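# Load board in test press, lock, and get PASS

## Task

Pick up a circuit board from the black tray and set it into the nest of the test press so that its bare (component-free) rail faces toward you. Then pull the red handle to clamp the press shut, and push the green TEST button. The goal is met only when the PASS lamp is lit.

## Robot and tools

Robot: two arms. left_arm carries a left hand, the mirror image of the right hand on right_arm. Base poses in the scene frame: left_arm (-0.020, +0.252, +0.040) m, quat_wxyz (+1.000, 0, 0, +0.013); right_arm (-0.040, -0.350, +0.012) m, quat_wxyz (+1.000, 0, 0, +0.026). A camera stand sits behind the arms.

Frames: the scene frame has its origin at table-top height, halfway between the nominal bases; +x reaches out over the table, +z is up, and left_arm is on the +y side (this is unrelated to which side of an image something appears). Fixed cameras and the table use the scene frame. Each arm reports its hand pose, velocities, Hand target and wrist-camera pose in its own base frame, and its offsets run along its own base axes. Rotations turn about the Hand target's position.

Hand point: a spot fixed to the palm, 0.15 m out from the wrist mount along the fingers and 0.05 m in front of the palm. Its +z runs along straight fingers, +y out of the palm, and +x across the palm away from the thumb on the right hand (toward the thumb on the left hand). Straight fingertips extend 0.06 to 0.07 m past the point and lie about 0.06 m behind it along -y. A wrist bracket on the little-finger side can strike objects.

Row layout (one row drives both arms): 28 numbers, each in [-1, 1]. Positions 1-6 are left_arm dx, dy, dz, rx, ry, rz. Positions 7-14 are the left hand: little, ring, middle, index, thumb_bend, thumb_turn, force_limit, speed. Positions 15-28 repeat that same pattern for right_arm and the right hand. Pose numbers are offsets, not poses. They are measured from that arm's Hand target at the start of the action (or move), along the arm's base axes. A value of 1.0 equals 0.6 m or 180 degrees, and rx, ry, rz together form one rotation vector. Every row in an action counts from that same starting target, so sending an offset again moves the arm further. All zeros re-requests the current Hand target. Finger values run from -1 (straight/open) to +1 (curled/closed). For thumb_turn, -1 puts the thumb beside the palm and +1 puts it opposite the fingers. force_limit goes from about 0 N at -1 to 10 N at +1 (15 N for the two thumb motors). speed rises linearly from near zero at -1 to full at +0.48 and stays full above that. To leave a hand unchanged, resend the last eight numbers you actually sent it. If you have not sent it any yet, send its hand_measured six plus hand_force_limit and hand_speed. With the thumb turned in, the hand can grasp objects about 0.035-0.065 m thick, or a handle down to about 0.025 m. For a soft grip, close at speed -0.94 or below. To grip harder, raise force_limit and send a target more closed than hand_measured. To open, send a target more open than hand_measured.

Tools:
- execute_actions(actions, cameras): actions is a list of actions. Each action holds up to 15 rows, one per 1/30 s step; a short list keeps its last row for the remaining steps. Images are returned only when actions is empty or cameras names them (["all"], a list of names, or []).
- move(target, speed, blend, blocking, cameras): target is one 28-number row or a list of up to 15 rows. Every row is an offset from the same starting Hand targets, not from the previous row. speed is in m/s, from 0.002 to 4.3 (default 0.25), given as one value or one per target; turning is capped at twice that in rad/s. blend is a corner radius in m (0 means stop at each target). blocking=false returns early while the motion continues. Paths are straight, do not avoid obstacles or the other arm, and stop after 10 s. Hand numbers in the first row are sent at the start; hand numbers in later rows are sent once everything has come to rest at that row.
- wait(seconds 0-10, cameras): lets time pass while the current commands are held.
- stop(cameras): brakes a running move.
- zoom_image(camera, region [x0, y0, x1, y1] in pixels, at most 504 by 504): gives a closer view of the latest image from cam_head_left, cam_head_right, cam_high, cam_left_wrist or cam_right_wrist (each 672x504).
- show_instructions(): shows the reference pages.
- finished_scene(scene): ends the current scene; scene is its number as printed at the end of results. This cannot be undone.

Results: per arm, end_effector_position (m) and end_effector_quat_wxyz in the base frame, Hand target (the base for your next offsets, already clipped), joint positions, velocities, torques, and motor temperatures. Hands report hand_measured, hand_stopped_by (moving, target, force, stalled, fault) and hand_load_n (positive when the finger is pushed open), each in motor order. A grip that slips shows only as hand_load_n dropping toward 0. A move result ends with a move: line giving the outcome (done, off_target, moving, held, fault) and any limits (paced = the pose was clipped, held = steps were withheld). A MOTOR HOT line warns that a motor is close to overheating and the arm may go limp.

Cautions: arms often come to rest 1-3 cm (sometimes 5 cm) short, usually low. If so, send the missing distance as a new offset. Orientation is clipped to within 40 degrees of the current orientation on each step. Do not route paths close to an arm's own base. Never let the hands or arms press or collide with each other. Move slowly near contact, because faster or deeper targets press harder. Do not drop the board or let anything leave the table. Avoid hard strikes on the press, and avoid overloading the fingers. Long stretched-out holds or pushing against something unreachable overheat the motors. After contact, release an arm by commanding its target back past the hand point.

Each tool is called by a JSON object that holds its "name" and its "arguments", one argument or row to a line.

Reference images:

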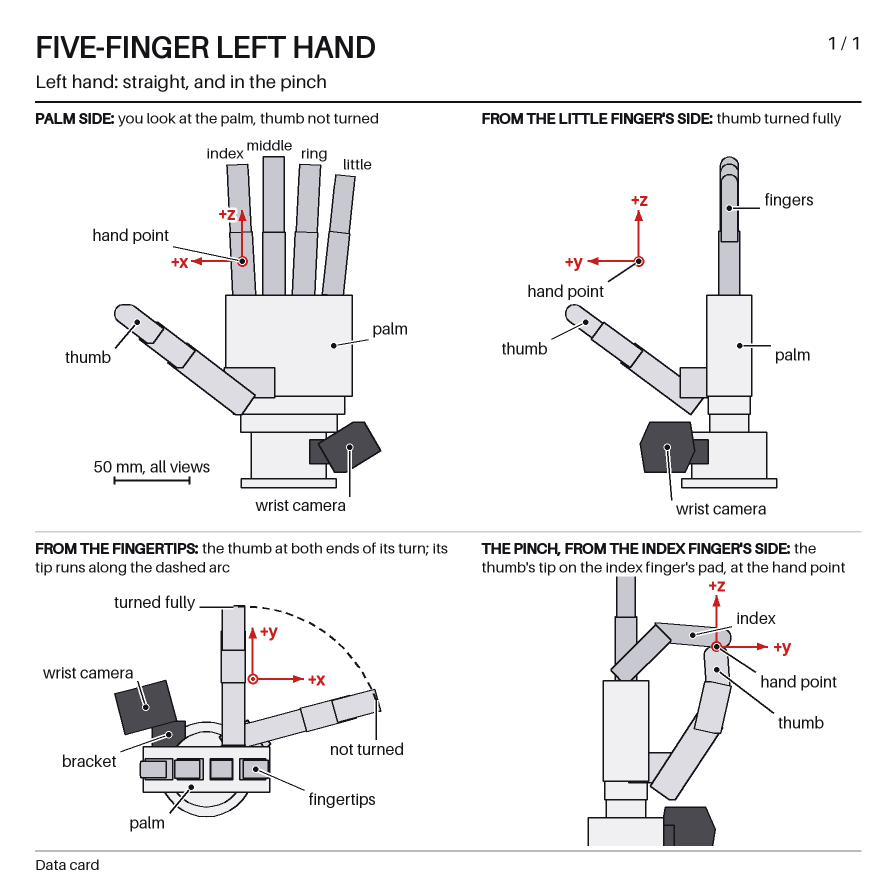

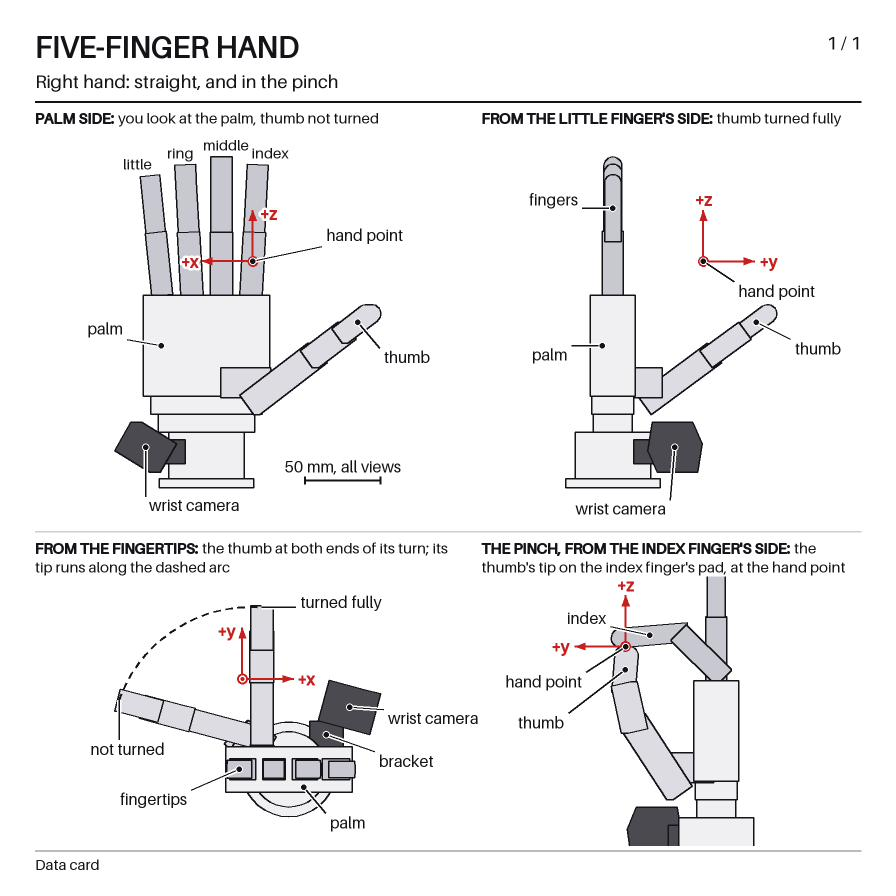

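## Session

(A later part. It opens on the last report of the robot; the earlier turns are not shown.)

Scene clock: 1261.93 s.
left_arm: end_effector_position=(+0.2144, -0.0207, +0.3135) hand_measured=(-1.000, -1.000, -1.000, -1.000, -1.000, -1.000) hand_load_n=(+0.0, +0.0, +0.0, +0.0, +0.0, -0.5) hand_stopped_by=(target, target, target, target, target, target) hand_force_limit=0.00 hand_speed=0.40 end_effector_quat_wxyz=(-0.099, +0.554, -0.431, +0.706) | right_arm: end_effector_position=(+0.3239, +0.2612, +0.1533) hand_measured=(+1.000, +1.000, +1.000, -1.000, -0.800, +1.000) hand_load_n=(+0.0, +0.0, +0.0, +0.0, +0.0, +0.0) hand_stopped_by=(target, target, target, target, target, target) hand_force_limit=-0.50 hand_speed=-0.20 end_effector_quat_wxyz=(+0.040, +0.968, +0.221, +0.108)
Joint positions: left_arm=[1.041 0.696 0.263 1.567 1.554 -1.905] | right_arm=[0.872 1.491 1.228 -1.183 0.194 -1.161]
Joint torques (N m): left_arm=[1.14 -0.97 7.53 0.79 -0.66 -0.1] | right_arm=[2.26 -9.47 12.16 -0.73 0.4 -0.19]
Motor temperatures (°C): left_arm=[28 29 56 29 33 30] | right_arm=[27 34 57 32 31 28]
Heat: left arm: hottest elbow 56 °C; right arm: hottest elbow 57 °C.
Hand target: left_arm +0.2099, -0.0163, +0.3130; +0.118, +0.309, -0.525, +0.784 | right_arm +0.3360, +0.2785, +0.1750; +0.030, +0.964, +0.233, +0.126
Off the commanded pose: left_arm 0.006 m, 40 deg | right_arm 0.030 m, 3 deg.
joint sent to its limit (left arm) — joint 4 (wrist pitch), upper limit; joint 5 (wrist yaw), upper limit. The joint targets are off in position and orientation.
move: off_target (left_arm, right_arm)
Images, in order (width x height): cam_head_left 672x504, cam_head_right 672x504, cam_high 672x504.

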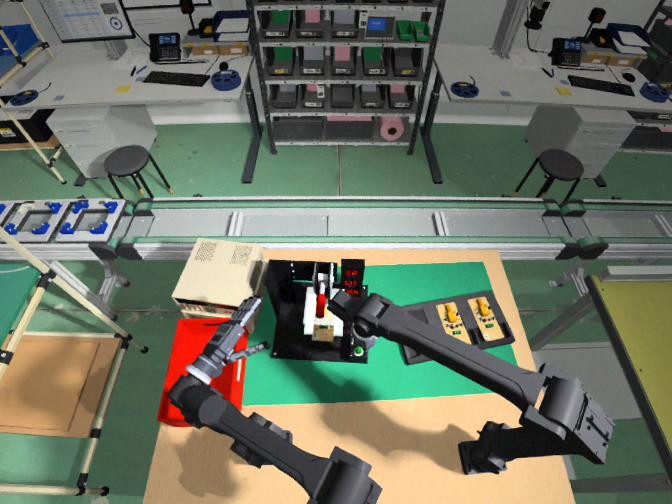

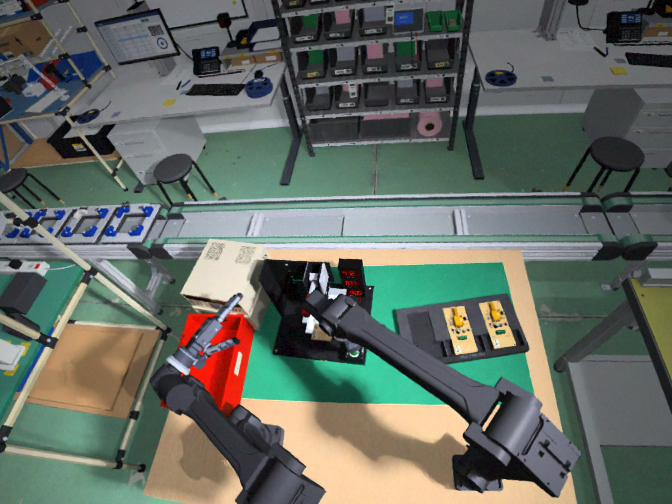

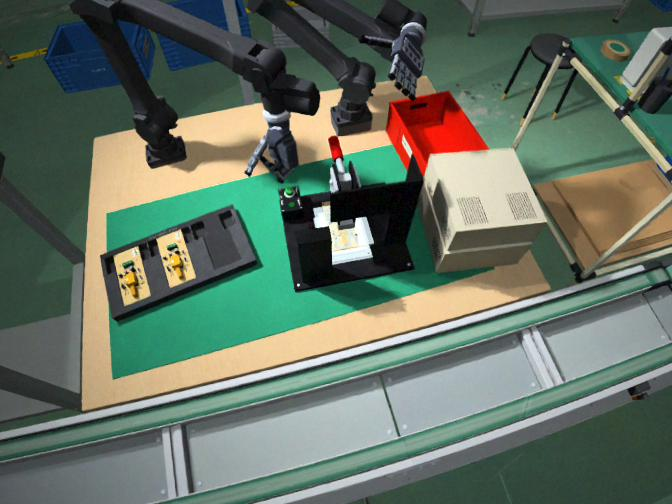

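{"name": "move", "arguments": {
  "target": [
    [0,0,0,0,0,0,-1,-1,-1,-1,-1,-1,0,0.4,0.0203,0.0288,-0.02,0,0,0,1,1,1,-1,-0.8,1,-0.5,-0.2]
  ],
  "speed": 0.08,
  "cameras": ["cam_head_left","cam_high","cam_head_right"]
}}

{"name": "zoom_image", "arguments": {
  "camera": "cam_high",
  "region": [260, 150, 320, 210]
}}

{"name": "zoom_image", "arguments": {
  "camera": "cam_head_right",
  "region": [330, 330, 380, 380]
}}

{"name": "zoom_image", "arguments": {
  "camera": "cam_head_left",
  "region": [330, 330, 380, 380]
}}

Scene clock: 1276.93 s.
left_arm: end_effector_position=(+0.2144, -0.0207, +0.3135) hand_measured=(-1.000, -1.000, -1.000, -1.000, -1.000, -1.000) hand_load_n=(+0.0, +0.0, +0.0, +0.0, +0.0, +0.0) hand_stopped_by=(target, target, target, target, target, target) hand_force_limit=0.00 hand_speed=0.40 end_effector_quat_wxyz=(-0.099, +0.554, -0.431, +0.706) | right_arm: end_effector_position=(+0.3328, +0.2727, +0.1425) hand_measured=(+1.000, +1.000, +1.000, -1.000, -0.800, +1.000) hand_load_n=(+0.0, +0.0, +0.0, +0.0, +0.0, +0.0) hand_stopped_by=(target, target, target, target, target, target) hand_force_limit=-0.50 hand_speed=-0.20 end_effector_quat_wxyz=(+0.047, +0.969, +0.223, +0.099)
Joint positions: left_arm=[1.041 0.696 0.263 1.567 1.554 -1.905] | right_arm=[0.874 1.551 1.265 -1.183 0.194 -1.161]
Joint torques (N m): left_arm=[1.14 -0.97 7.5 0.8 -0.66 -0.1] | right_arm=[2.61 -10.17 12.25 0.44 0.38 -0.13]
Motor temperatures (°C): left_arm=[28 29 56 29 33 30] | right_arm=[27 34 60 32 31 28]
Heat: left arm: hottest elbow 56 °C; right arm: hottest elbow 60 °C.
Hand target: left_arm +0.2099, -0.0163, +0.3130; +0.118, +0.309, -0.525, +0.784 | right_arm +0.3482, +0.2957, +0.1630; +0.030, +0.964, +0.233, +0.126
Off the commanded pose: left_arm 0.006 m, 40 deg | right_arm 0.034 m, 4 deg.
joint sent to its limit (left arm) — joint 4 (wrist pitch), upper limit; joint 5 (wrist yaw), upper limit. The joint targets are off in position and orientation.
move: off_target (left_arm, right_arm)
Images, in order (width x height): cam_head_left 672x504, cam_head_right 672x504, cam_high 672x504.

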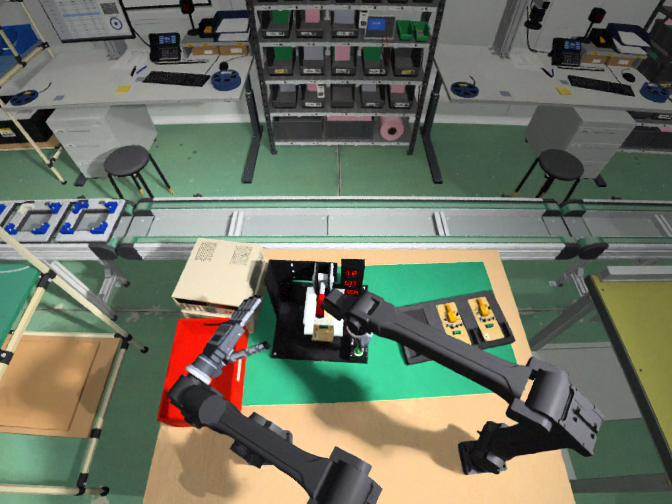

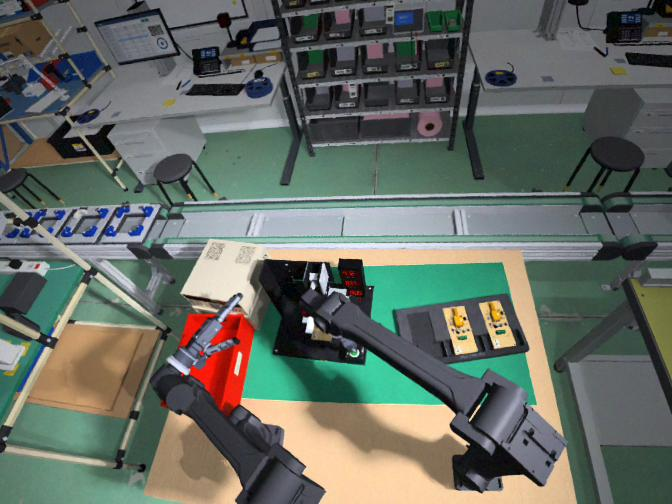

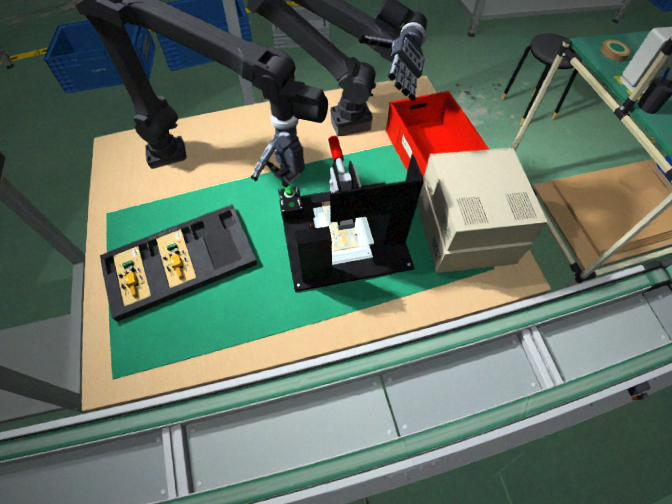

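Scaled by 8.400.

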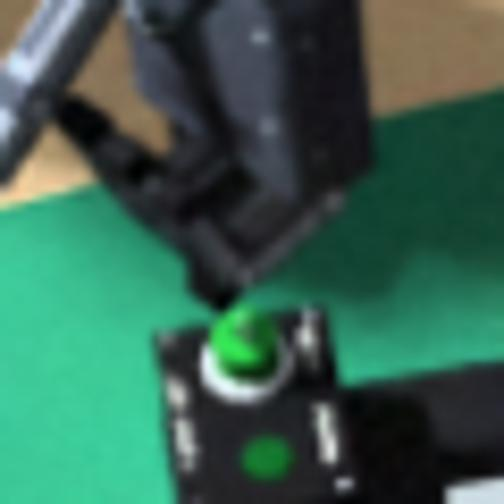

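Scaled by 10.080.

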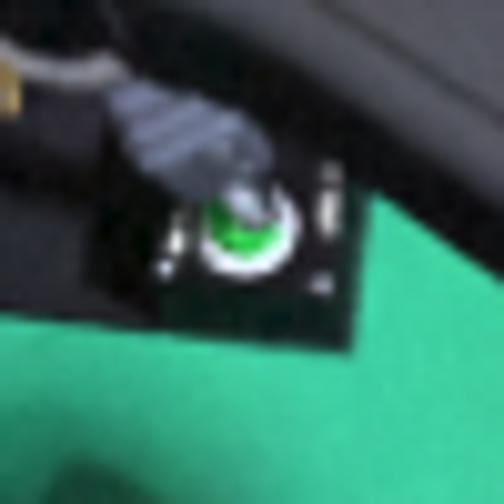

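Scaled by 10.080.

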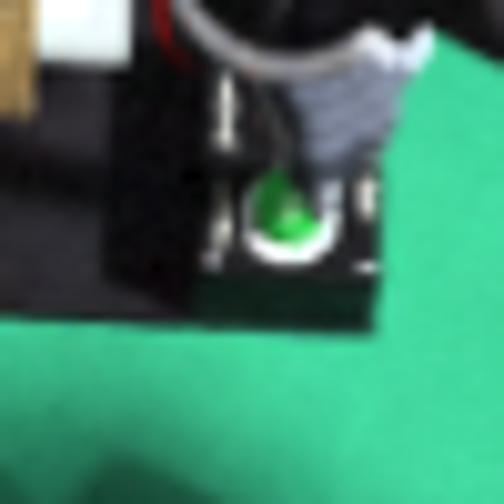

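{"name": "move", "arguments": {
  "target": [
    [0,0,0,0,0,0,-1,-1,-1,-1,-1,-1,0,0.4,0.0055,0.013,-0.005,0,0,0,1,1,1,-1,-0.8,1,-0.5,-0.2]
  ],
  "speed": 0.08,
  "cameras": ["cam_high"]
}}

{"name": "zoom_image", "arguments": {
  "camera": "cam_high",
  "region": [260, 150, 320, 210]
}}

Scene clock: 1282.63 s.
left_arm: end_effector_position=(+0.2144, -0.0207, +0.3135) hand_measured=(-1.000, -1.000, -1.000, -1.000, -1.000, -1.000) hand_load_n=(+0.0, +0.0, +0.0, +0.0, +0.0, -0.5) hand_stopped_by=(target, target, target, target, target, target) hand_force_limit=0.00 hand_speed=0.40 end_effector_quat_wxyz=(-0.099, +0.554, -0.431, +0.706) | right_arm: end_effector_position=(+0.3364, +0.2800, +0.1419) hand_measured=(+1.000, +1.000, +1.000, -1.000, -0.800, +1.000) hand_load_n=(+0.0, +0.0, +0.0, +0.0, +0.0, +0.0) hand_stopped_by=(target, target, target, target, target, target) hand_force_limit=-0.50 hand_speed=-0.20 end_effector_quat_wxyz=(+0.047, +0.968, +0.226, +0.099)
Joint positions: left_arm=[1.041 0.696 0.263 1.567 1.554 -1.905] | right_arm=[0.878 1.569 1.285 -1.183 0.195 -1.161]
Joint torques (N m): left_arm=[1.2 -0.91 7.5 0.79 -0.65 -0.1] | right_arm=[2.49 -9.76 12.23 0.38 0.36 -0.14]
Motor temperatures (°C): left_arm=[28 29 56 29 33 30] | right_arm=[27 35 60 32 31 28]
Heat: left arm: hottest elbow 56 °C; right arm: hottest elbow 60 °C.
Hand target: left_arm +0.2099, -0.0163, +0.3130; +0.118, +0.309, -0.525, +0.784 | right_arm +0.3515, +0.3036, +0.1600; +0.030, +0.964, +0.233, +0.126
Off the commanded pose: left_arm 0.006 m, 40 deg | right_arm 0.033 m, 4 deg.
joint sent to its limit (left arm) — joint 4 (wrist pitch), upper limit; joint 5 (wrist yaw), upper limit. The joint targets are off in position and orientation.
move: off_target (left_arm, right_arm)
Images, in order (width x height): cam_high 672x504.

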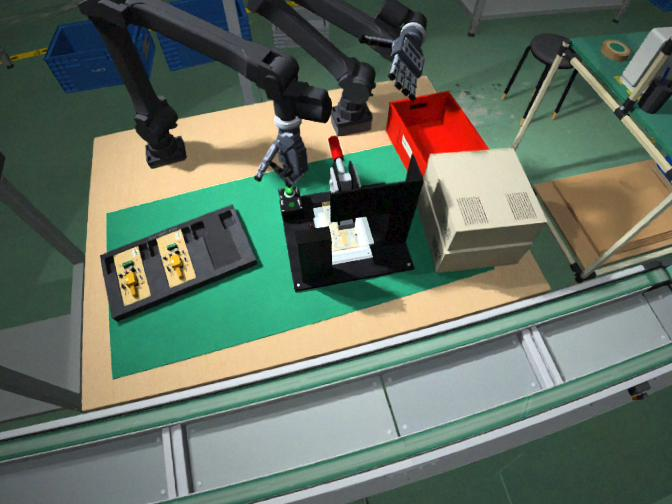

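Scaled by 8.400.

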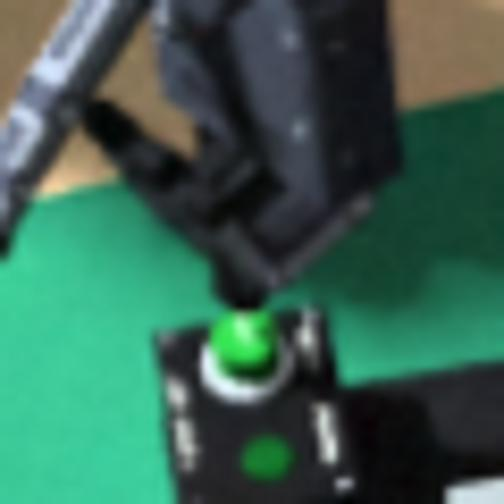

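{"name": "move", "arguments": {
  "target": [
    [0,0,0,0,0,0,-1,-1,-1,-1,-1,-1,0,0.4,-0.008,-0.008,-0.025,0,0,0,1,1,1,-1,-0.8,1,-0.5,-0.2]
  ],
  "speed": 0.06,
  "cameras": ["cam_high"]
}}

{"name": "zoom_image", "arguments": {
  "camera": "cam_high",
  "region": [260, 150, 320, 210]
}}

Scene clock: 1292.07 s.
left_arm: end_effector_position=(+0.2144, -0.0207, +0.3135) hand_measured=(-1.000, -1.000, -1.000, -1.000, -1.000, -1.000) hand_load_n=(+0.0, +0.0, +0.0, +0.0, +0.0, -0.5) hand_stopped_by=(target, target, target, target, target, target) hand_force_limit=0.00 hand_speed=0.40 end_effector_quat_wxyz=(-0.099, +0.554, -0.431, +0.706) | right_arm: end_effector_position=(+0.3421, +0.2868, +0.1412) hand_measured=(+1.000, +1.000, +1.000, -1.000, -0.800, +1.000) hand_load_n=(+0.0, +0.0, +0.0, +0.0, +0.0, +0.0) hand_stopped_by=(target, target, target, target, target, target) hand_force_limit=-0.50 hand_speed=-0.20 end_effector_quat_wxyz=(+0.036, +0.967, +0.224, +0.113)
Joint positions: left_arm=[1.041 0.696 0.263 1.567 1.554 -1.905] | right_arm=[0.878 1.569 1.285 -1.149 0.195 -1.161]
Joint torques (N m): left_arm=[1.2 -0.91 7.51 0.8 -0.66 -0.1] | right_arm=[2.67 -10.4 8.83 0.72 0.37 -0.08]
Motor temperatures (°C): left_arm=[28 29 56 29 33 30] | right_arm=[27 36 62 32 31 28]
Heat: left arm: hottest elbow 56 °C; right arm: hottest elbow 62 °C.
Hand target: left_arm +0.2099, -0.0163, +0.3130; +0.118, +0.309, -0.525, +0.784 | right_arm +0.3467, +0.2988, +0.1450; +0.030, +0.964, +0.233, +0.126
Off the commanded pose: left_arm 0.006 m, 40 deg | right_arm 0.013 m, 2 deg.
joint sent to its limit (left arm) — joint 4 (wrist pitch), upper limit; joint 5 (wrist yaw), upper limit. The joint targets are off in position and orientation.
move: off_target (left_arm, right_arm)
Images, in order (width x height): cam_high 672x504.

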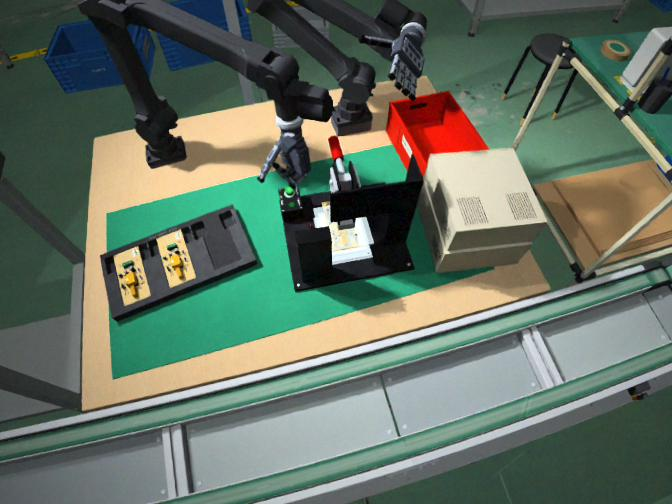

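Scaled by 8.400.

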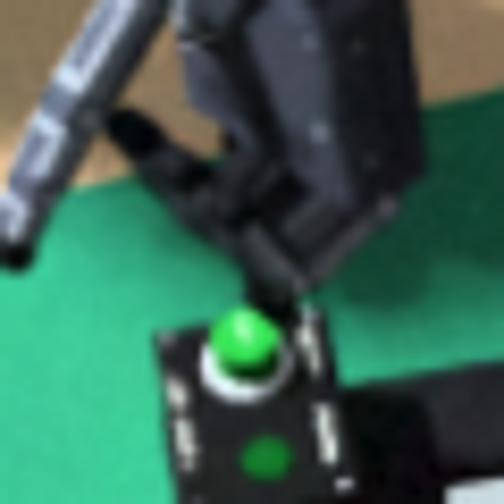

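{"name": "move", "arguments": {
  "target": [
    [0,0,0,0,0,0,-1,-1,-1,-1,-1,-1,0,0.4,-0.013,-0.018,-0.015,0,0,0,1,1,1,-1,-0.8,1,-0.5,-0.2]
  ],
  "speed": 0.06,
  "cameras": ["cam_high"]
}}

{"name": "zoom_image", "arguments": {
  "camera": "cam_high",
  "region": [260, 150, 320, 210]
}}

Scene clock: 1296.37 s.
left_arm: end_effector_position=(+0.2144, -0.0207, +0.3135) hand_measured=(-1.000, -1.000, -1.000, -1.000, -1.000, -1.000) hand_load_n=(+0.0, +0.0, +0.0, +0.0, +0.0, +0.0) hand_stopped_by=(target, target, target, target, target, target) hand_force_limit=0.00 hand_speed=0.40 end_effector_quat_wxyz=(-0.099, +0.554, -0.431, +0.706) | right_arm: end_effector_position=(+0.3381, +0.2821, +0.1291) hand_measured=(+1.000, +1.000, +1.000, -1.000, -0.800, +1.000) hand_load_n=(+0.0, +0.0, +0.0, -0.5, +0.0, +0.0) hand_stopped_by=(target, target, target, target, target, target) hand_force_limit=-0.50 hand_speed=-0.20 end_effector_quat_wxyz=(+0.038, +0.968, +0.224, +0.111)
Joint positions: left_arm=[1.041 0.696 0.263 1.567 1.554 -1.905] | right_arm=[0.878 1.566 1.248 -1.12 0.195 -1.161]
Joint torques (N m): left_arm=[1.14 -0.97 7.5 0.8 -0.66 -0.1] | right_arm=[2.67 -11.81 7.31 0.75 0.32 -0.11]
Motor temperatures (°C): left_arm=[28 29 56 29 33 30] | right_arm=[27 36 61 32 31 28]
Heat: left arm: hottest elbow 56 °C; right arm: hottest elbow 61 °C.
Hand target: left_arm +0.2099, -0.0163, +0.3130; +0.118, +0.309, -0.525, +0.784 | right_arm +0.3389, +0.2880, +0.1360; +0.030, +0.964, +0.233, +0.126
Off the commanded pose: left_arm 0.006 m, 40 deg | right_arm 0.009 m, 2 deg.
joint sent to its limit (left arm) — joint 4 (wrist pitch), upper limit; joint 5 (wrist yaw), upper limit. The joint targets are off in position and orientation.
move: off_target (left_arm)
Images, in order (width x height): cam_high 672x504.

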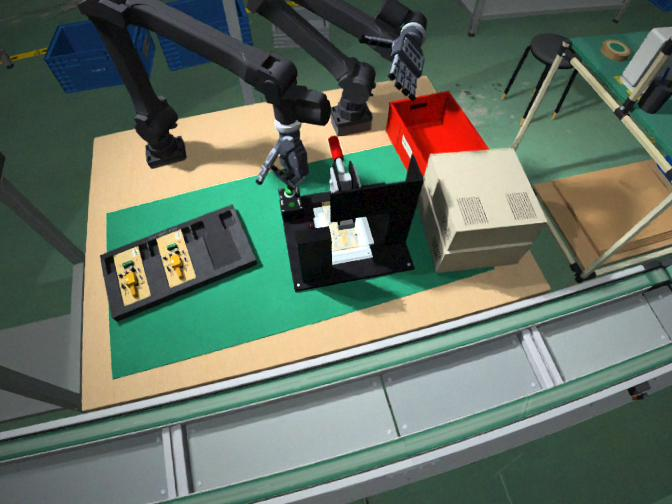

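Scaled by 8.400.

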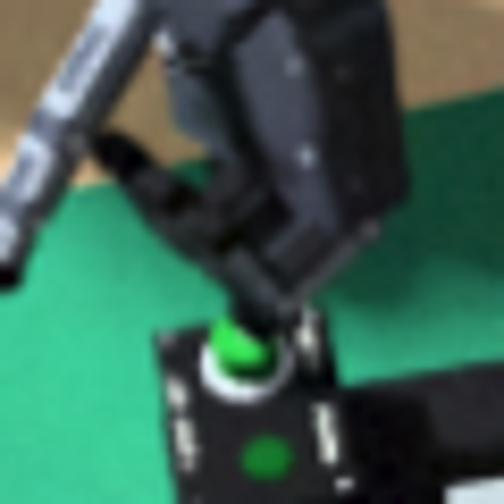

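{"name": "move", "arguments": {
  "target": [
    [0,0,0,0,0,0,-1,-1,-1,-1,-1,-1,0,0.4,-0.0015,-0.0085,-0.010,0,0,0,1,1,1,-1,-0.8,1,-0.5,-0.2]
  ],
  "speed": 0.05,
  "cameras": ["cam_high"]
}}

{"name": "zoom_image", "arguments": {
  "camera": "cam_high",
  "region": [260, 150, 320, 210]
}}

Scene clock: 1301.90 s.
left_arm: end_effector_position=(+0.2144, -0.0207, +0.3135) hand_measured=(-1.000, -1.000, -1.000, -1.000, -1.000, -1.000) hand_load_n=(+0.0, +0.0, +0.0, +0.0, +0.0, +0.0) hand_stopped_by=(target, target, target, target, target, target) hand_force_limit=0.00 hand_speed=0.40 end_effector_quat_wxyz=(-0.099, +0.554, -0.431, +0.706) | right_arm: end_effector_position=(+0.3371, +0.2809, +0.1275) hand_measured=(+1.000, +1.000, +1.000, -1.000, -0.800, +1.000) hand_load_n=(+0.5, +0.5, +0.5, +0.0, +0.0, +0.0) hand_stopped_by=(target, target, target, target, target, target) hand_force_limit=-0.50 hand_speed=-0.20 end_effector_quat_wxyz=(+0.033, +0.967, +0.223, +0.117)
Joint positions: left_arm=[1.041 0.696 0.263 1.567 1.554 -1.905] | right_arm=[0.878 1.554 1.23 -1.099 0.195 -1.161]
Joint torques (N m): left_arm=[1.14 -0.97 7.5 0.79 -0.66 -0.1] | right_arm=[2.2 -11.34 6.93 0.76 0.33 -0.16]
Motor temperatures (°C): left_arm=[28 29 56 29 33 30] | right_arm=[27 36 59 32 31 28]
Heat: left arm: hottest elbow 56 °C; right arm: hottest elbow 59 °C.
Hand target: left_arm +0.2099, -0.0163, +0.3130; +0.118, +0.309, -0.525, +0.784 | right_arm +0.3380, +0.2829, +0.1300; +0.030, +0.964, +0.233, +0.126
Off the commanded pose: left_arm 0.006 m, 40 deg | right_arm 0.003 m, 2 deg.
joint sent to its limit (left arm) — joint 4 (wrist pitch), upper limit; joint 5 (wrist yaw), upper limit. The joint targets are off in position and orientation.
move: off_target (left_arm)
Images, in order (width x height): cam_high 672x504.

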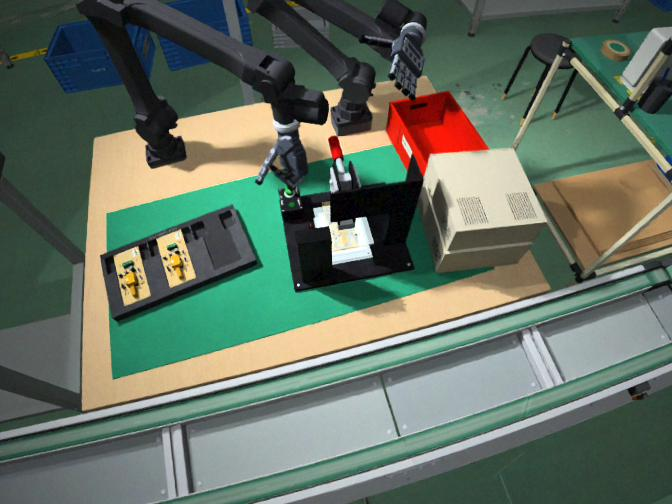

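Scaled by 8.400.

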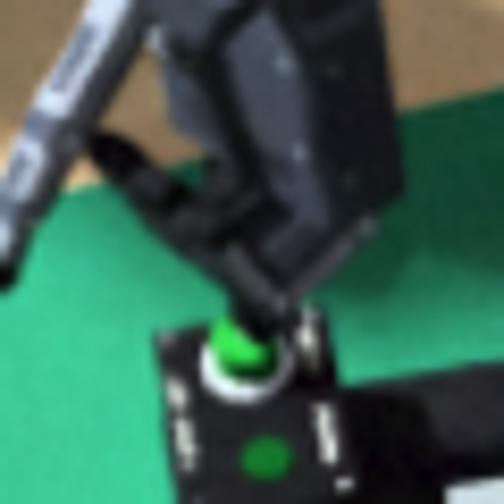

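{"name": "move", "arguments": {
  "target": [
    [0,0,0,0,0,0,-1,-1,-1,-1,-1,-1,0,0.4,0,-0.0083,0.004,0,0,0,1,1,1,-1,-0.8,1,-0.5,-0.2],
    [0,0,0,0,0,0,-1,-1,-1,-1,-1,-1,0,0.4,0,-0.0083,-0.0117,0,0,0,1,1,1,-1,-0.8,1,-0.5,-0.2]
  ],
  "speed": 0.05,
  "cameras": ["cam_high"]
}}

{"name": "zoom_image", "arguments": {
  "camera": "cam_high",
  "region": [260, 150, 320, 210]
}}

Scene clock: 1309.13 s.
left_arm: end_effector_position=(+0.2144, -0.0207, +0.3135) hand_measured=(-1.000, -1.000, -1.000, -1.000, -1.000, -1.000) hand_load_n=(+0.0, +0.0, -0.5, -0.5, +0.0, +0.0) hand_stopped_by=(target, target, target, target, target, target) hand_force_limit=0.00 hand_speed=0.40 end_effector_quat_wxyz=(-0.099, +0.554, -0.431, +0.706) | right_arm: end_effector_position=(+0.3353, +0.2791, +0.1248) hand_measured=(+1.000, +1.000, +1.000, -1.000, -0.800, +1.000) hand_load_n=(+0.0, +0.0, +0.0, -0.5, +0.0, +0.0) hand_stopped_by=(target, target, target, target, target, target) hand_force_limit=-0.50 hand_speed=-0.20 end_effector_quat_wxyz=(+0.031, +0.966, +0.226, +0.120)
Joint positions: left_arm=[1.041 0.696 0.263 1.567 1.554 -1.905] | right_arm=[0.88 1.543 1.21 -1.081 0.195 -1.166]
Joint torques (N m): left_arm=[1.14 -0.91 7.51 0.8 -0.66 -0.1] | right_arm=[1.79 -11.28 6.61 0.9 0.3 -0.17]
Motor temperatures (°C): left_arm=[28 29 56 29 33 30] | right_arm=[27 36 58 32 31 28]
Heat: left arm: hottest elbow 56 °C; right arm: hottest elbow 58 °C.
Hand target: left_arm +0.2099, -0.0163, +0.3130; +0.118, +0.309, -0.525, +0.784 | right_arm +0.3380, +0.2779, +0.1230; +0.030, +0.964, +0.233, +0.126
Off the commanded pose: left_arm 0.006 m, 40 deg | right_arm 0.003 m, 1 deg.
joint sent to its limit (left arm) — joint 4 (wrist pitch), upper limit; joint 5 (wrist yaw), upper limit. The joint targets are off in position and orientation.
move: off_target (left_arm)
Images, in order (width x height): cam_high 672x504.

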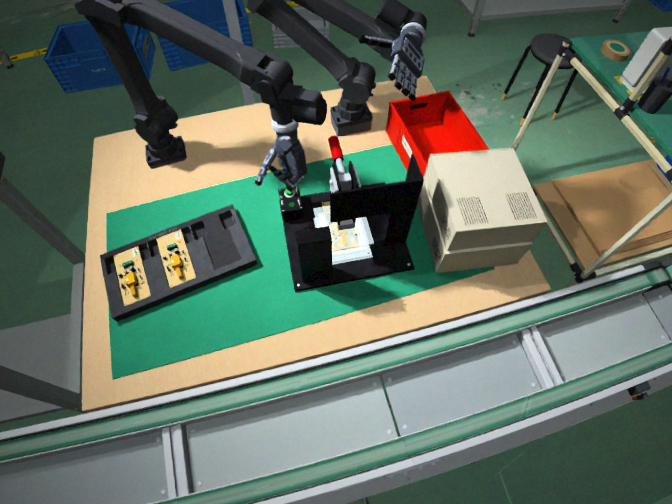

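Scaled by 8.400.

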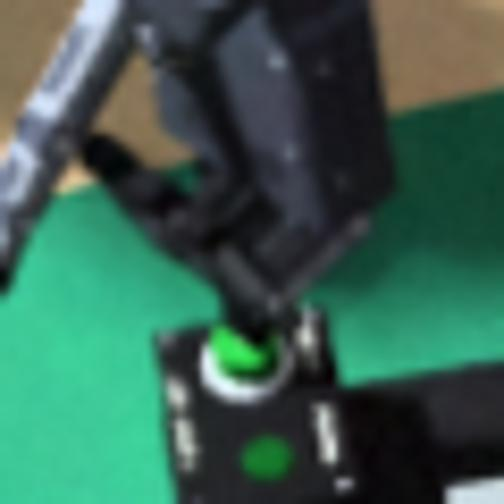

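{"name": "move", "arguments": {
  "target": [
    [0,0,0,0,0,0,-1,-1,-1,-1,-1,-1,0,0.4,0,0.003,-0.015,0,0,0,1,1,1,-1,-0.8,1,-0.5,-0.2]
  ],
  "speed": 0.05,
  "cameras": ["cam_high"]
}}

{"name": "zoom_image", "arguments": {
  "camera": "cam_high",
  "region": [260, 150, 320, 210]
}}

Scene clock: 1314.20 s.
left_arm: end_effector_position=(+0.2144, -0.0207, +0.3135) hand_measured=(-1.000, -1.000, -1.000, -1.000, -1.000, -1.000) hand_load_n=(+0.0, +0.0, +0.0, +0.0, -0.5, +0.0) hand_stopped_by=(target, target, target, target, target, target) hand_force_limit=0.00 hand_speed=0.40 end_effector_quat_wxyz=(-0.099, +0.554, -0.431, +0.706) | right_arm: end_effector_position=(+0.3354, +0.2789, +0.1227) hand_measured=(+1.000, +1.000, +1.000, -1.000, -0.800, +1.000) hand_load_n=(+0.0, +0.0, +0.0, -1.5, +0.0, +0.0) hand_stopped_by=(target, target, target, target, target, target) hand_force_limit=-0.50 hand_speed=-0.20 end_effector_quat_wxyz=(+0.030, +0.966, +0.226, +0.123)
Joint positions: left_arm=[1.041 0.696 0.263 1.567 1.554 -1.905] | right_arm=[0.88 1.542 1.202 -1.07 0.196 -1.166]
Joint torques (N m): left_arm=[1.14 -0.91 7.53 0.8 -0.66 -0.1] | right_arm=[1.44 -10.17 6.24 1.51 0.24 -0.19]
Motor temperatures (°C): left_arm=[28 29 56 29 33 30] | right_arm=[27 36 57 32 31 28]
Heat: left arm: hottest elbow 56 °C; right arm: hottest elbow 57 °C.
Hand target: left_arm +0.2099, -0.0163, +0.3130; +0.118, +0.309, -0.525, +0.784 | right_arm +0.3380, +0.2797, +0.1140; +0.030, +0.964, +0.233, +0.126
Off the commanded pose: left_arm 0.006 m, 40 deg | right_arm 0.009 m, 1 deg.
joint sent to its limit (left arm) — joint 4 (wrist pitch), upper limit; joint 5 (wrist yaw), upper limit. The joint targets are off in position and orientation.
move: off_target (left_arm)
Images, in order (width x height): cam_high 672x504.

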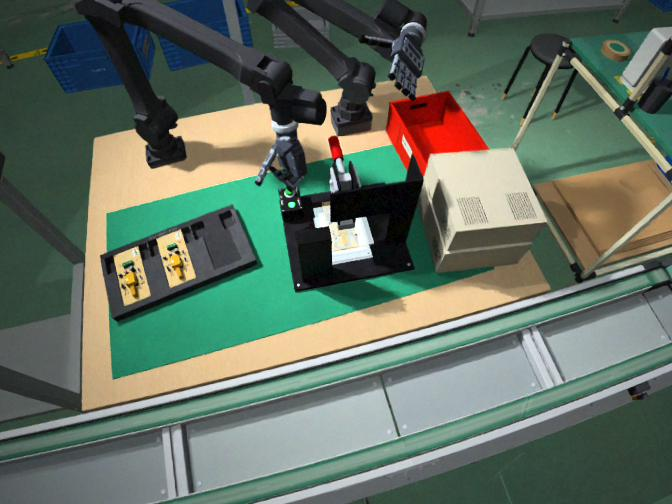

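Scaled by 8.400.

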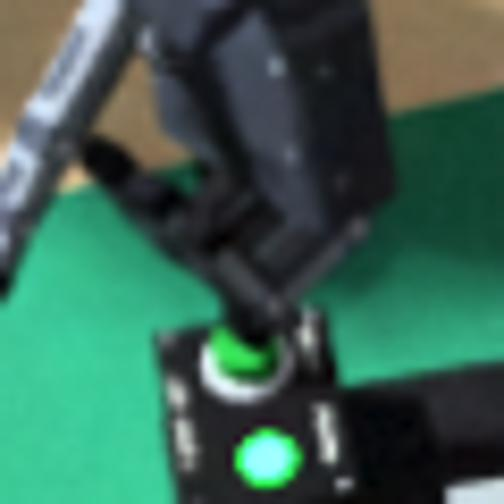

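{"name": "move", "arguments": {
  "target": [
    [0,0,0,0,0,0,-1,-1,-1,-1,-1,-1,0,0.4,0,0,0.12,0,0,0,1,1,1,-1,-0.8,1,-0.5,-0.2],
    [0,0,0,0,0,0,-1,-1,-1,-1,-1,-1,0,0.4,-0.1,-0.1,0.16,0,0,0,1,1,1,-1,-0.8,1,-0.5,-0.2]
  ],
  "speed": 0.15,
  "blend": [0.02,0],
  "cameras": ["cam_high"]
}}

{"name": "zoom_image", "arguments": {
  "camera": "cam_high",
  "region": [260, 120, 400, 260]
}}

Scene clock: 1322.50 s.
left_arm: end_effector_position=(+0.2144, -0.0207, +0.3135) hand_measured=(-1.000, -1.000, -1.000, -1.000, -1.000, -1.000) hand_load_n=(+0.0, +0.0, +0.0, +0.0, +0.0, -0.5) hand_stopped_by=(target, target, target, target, target, target) hand_force_limit=0.00 hand_speed=0.40 end_effector_quat_wxyz=(-0.099, +0.554, -0.431, +0.706) | right_arm: end_effector_position=(+0.2829, +0.2203, +0.2075) hand_measured=(+1.000, +1.000, +1.000, -1.000, -0.800, +1.000) hand_load_n=(+0.0, +0.0, +0.0, +0.0, -0.5, +0.0) hand_stopped_by=(target, target, target, target, target, target) hand_force_limit=-0.50 hand_speed=-0.20 end_effector_quat_wxyz=(+0.027, +0.965, +0.230, +0.127)
Joint positions: left_arm=[1.041 0.696 0.263 1.567 1.554 -1.905] | right_arm=[0.889 1.278 1.162 -1.284 0.197 -1.166]
Joint torques (N m): left_arm=[1.14 -0.97 7.53 0.79 -0.66 -0.1] | right_arm=[2.14 -8.29 7.91 -0.42 0.34 0.05]
Motor temperatures (°C): left_arm=[28 29 56 29 33 30] | right_arm=[27 36 56 32 31 28]
Heat: left arm: hottest elbow 56 °C; right arm: hottest elbow 56 °C.
Hand target: left_arm +0.2099, -0.0163, +0.3130; +0.118, +0.309, -0.525, +0.784 | right_arm +0.2780, +0.2197, +0.2100; +0.030, +0.964, +0.233, +0.126
Off the commanded pose: left_arm 0.006 m, 40 deg | right_arm 0.006 m, 1 deg.
joint sent to its limit (left arm) — joint 4 (wrist pitch), upper limit; joint 5 (wrist yaw), upper limit. The joint targets are off in position and orientation.
move: off_target (left_arm)
Images, in order (width x height): cam_high 672x504.

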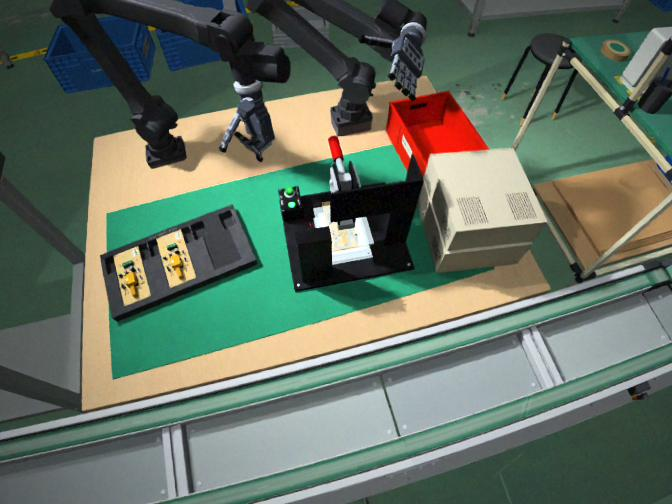

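Scaled by 3.600.

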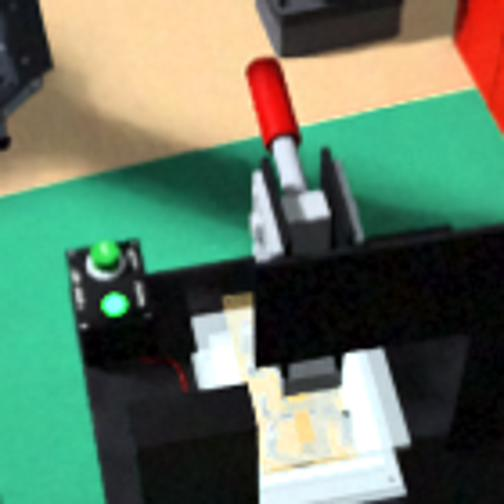

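The PASS lamp stays lit with the hand clear of the button.

{"name": "finished_scene", "arguments": {
  "scene": 2
}}

The scene is finished: the task was done.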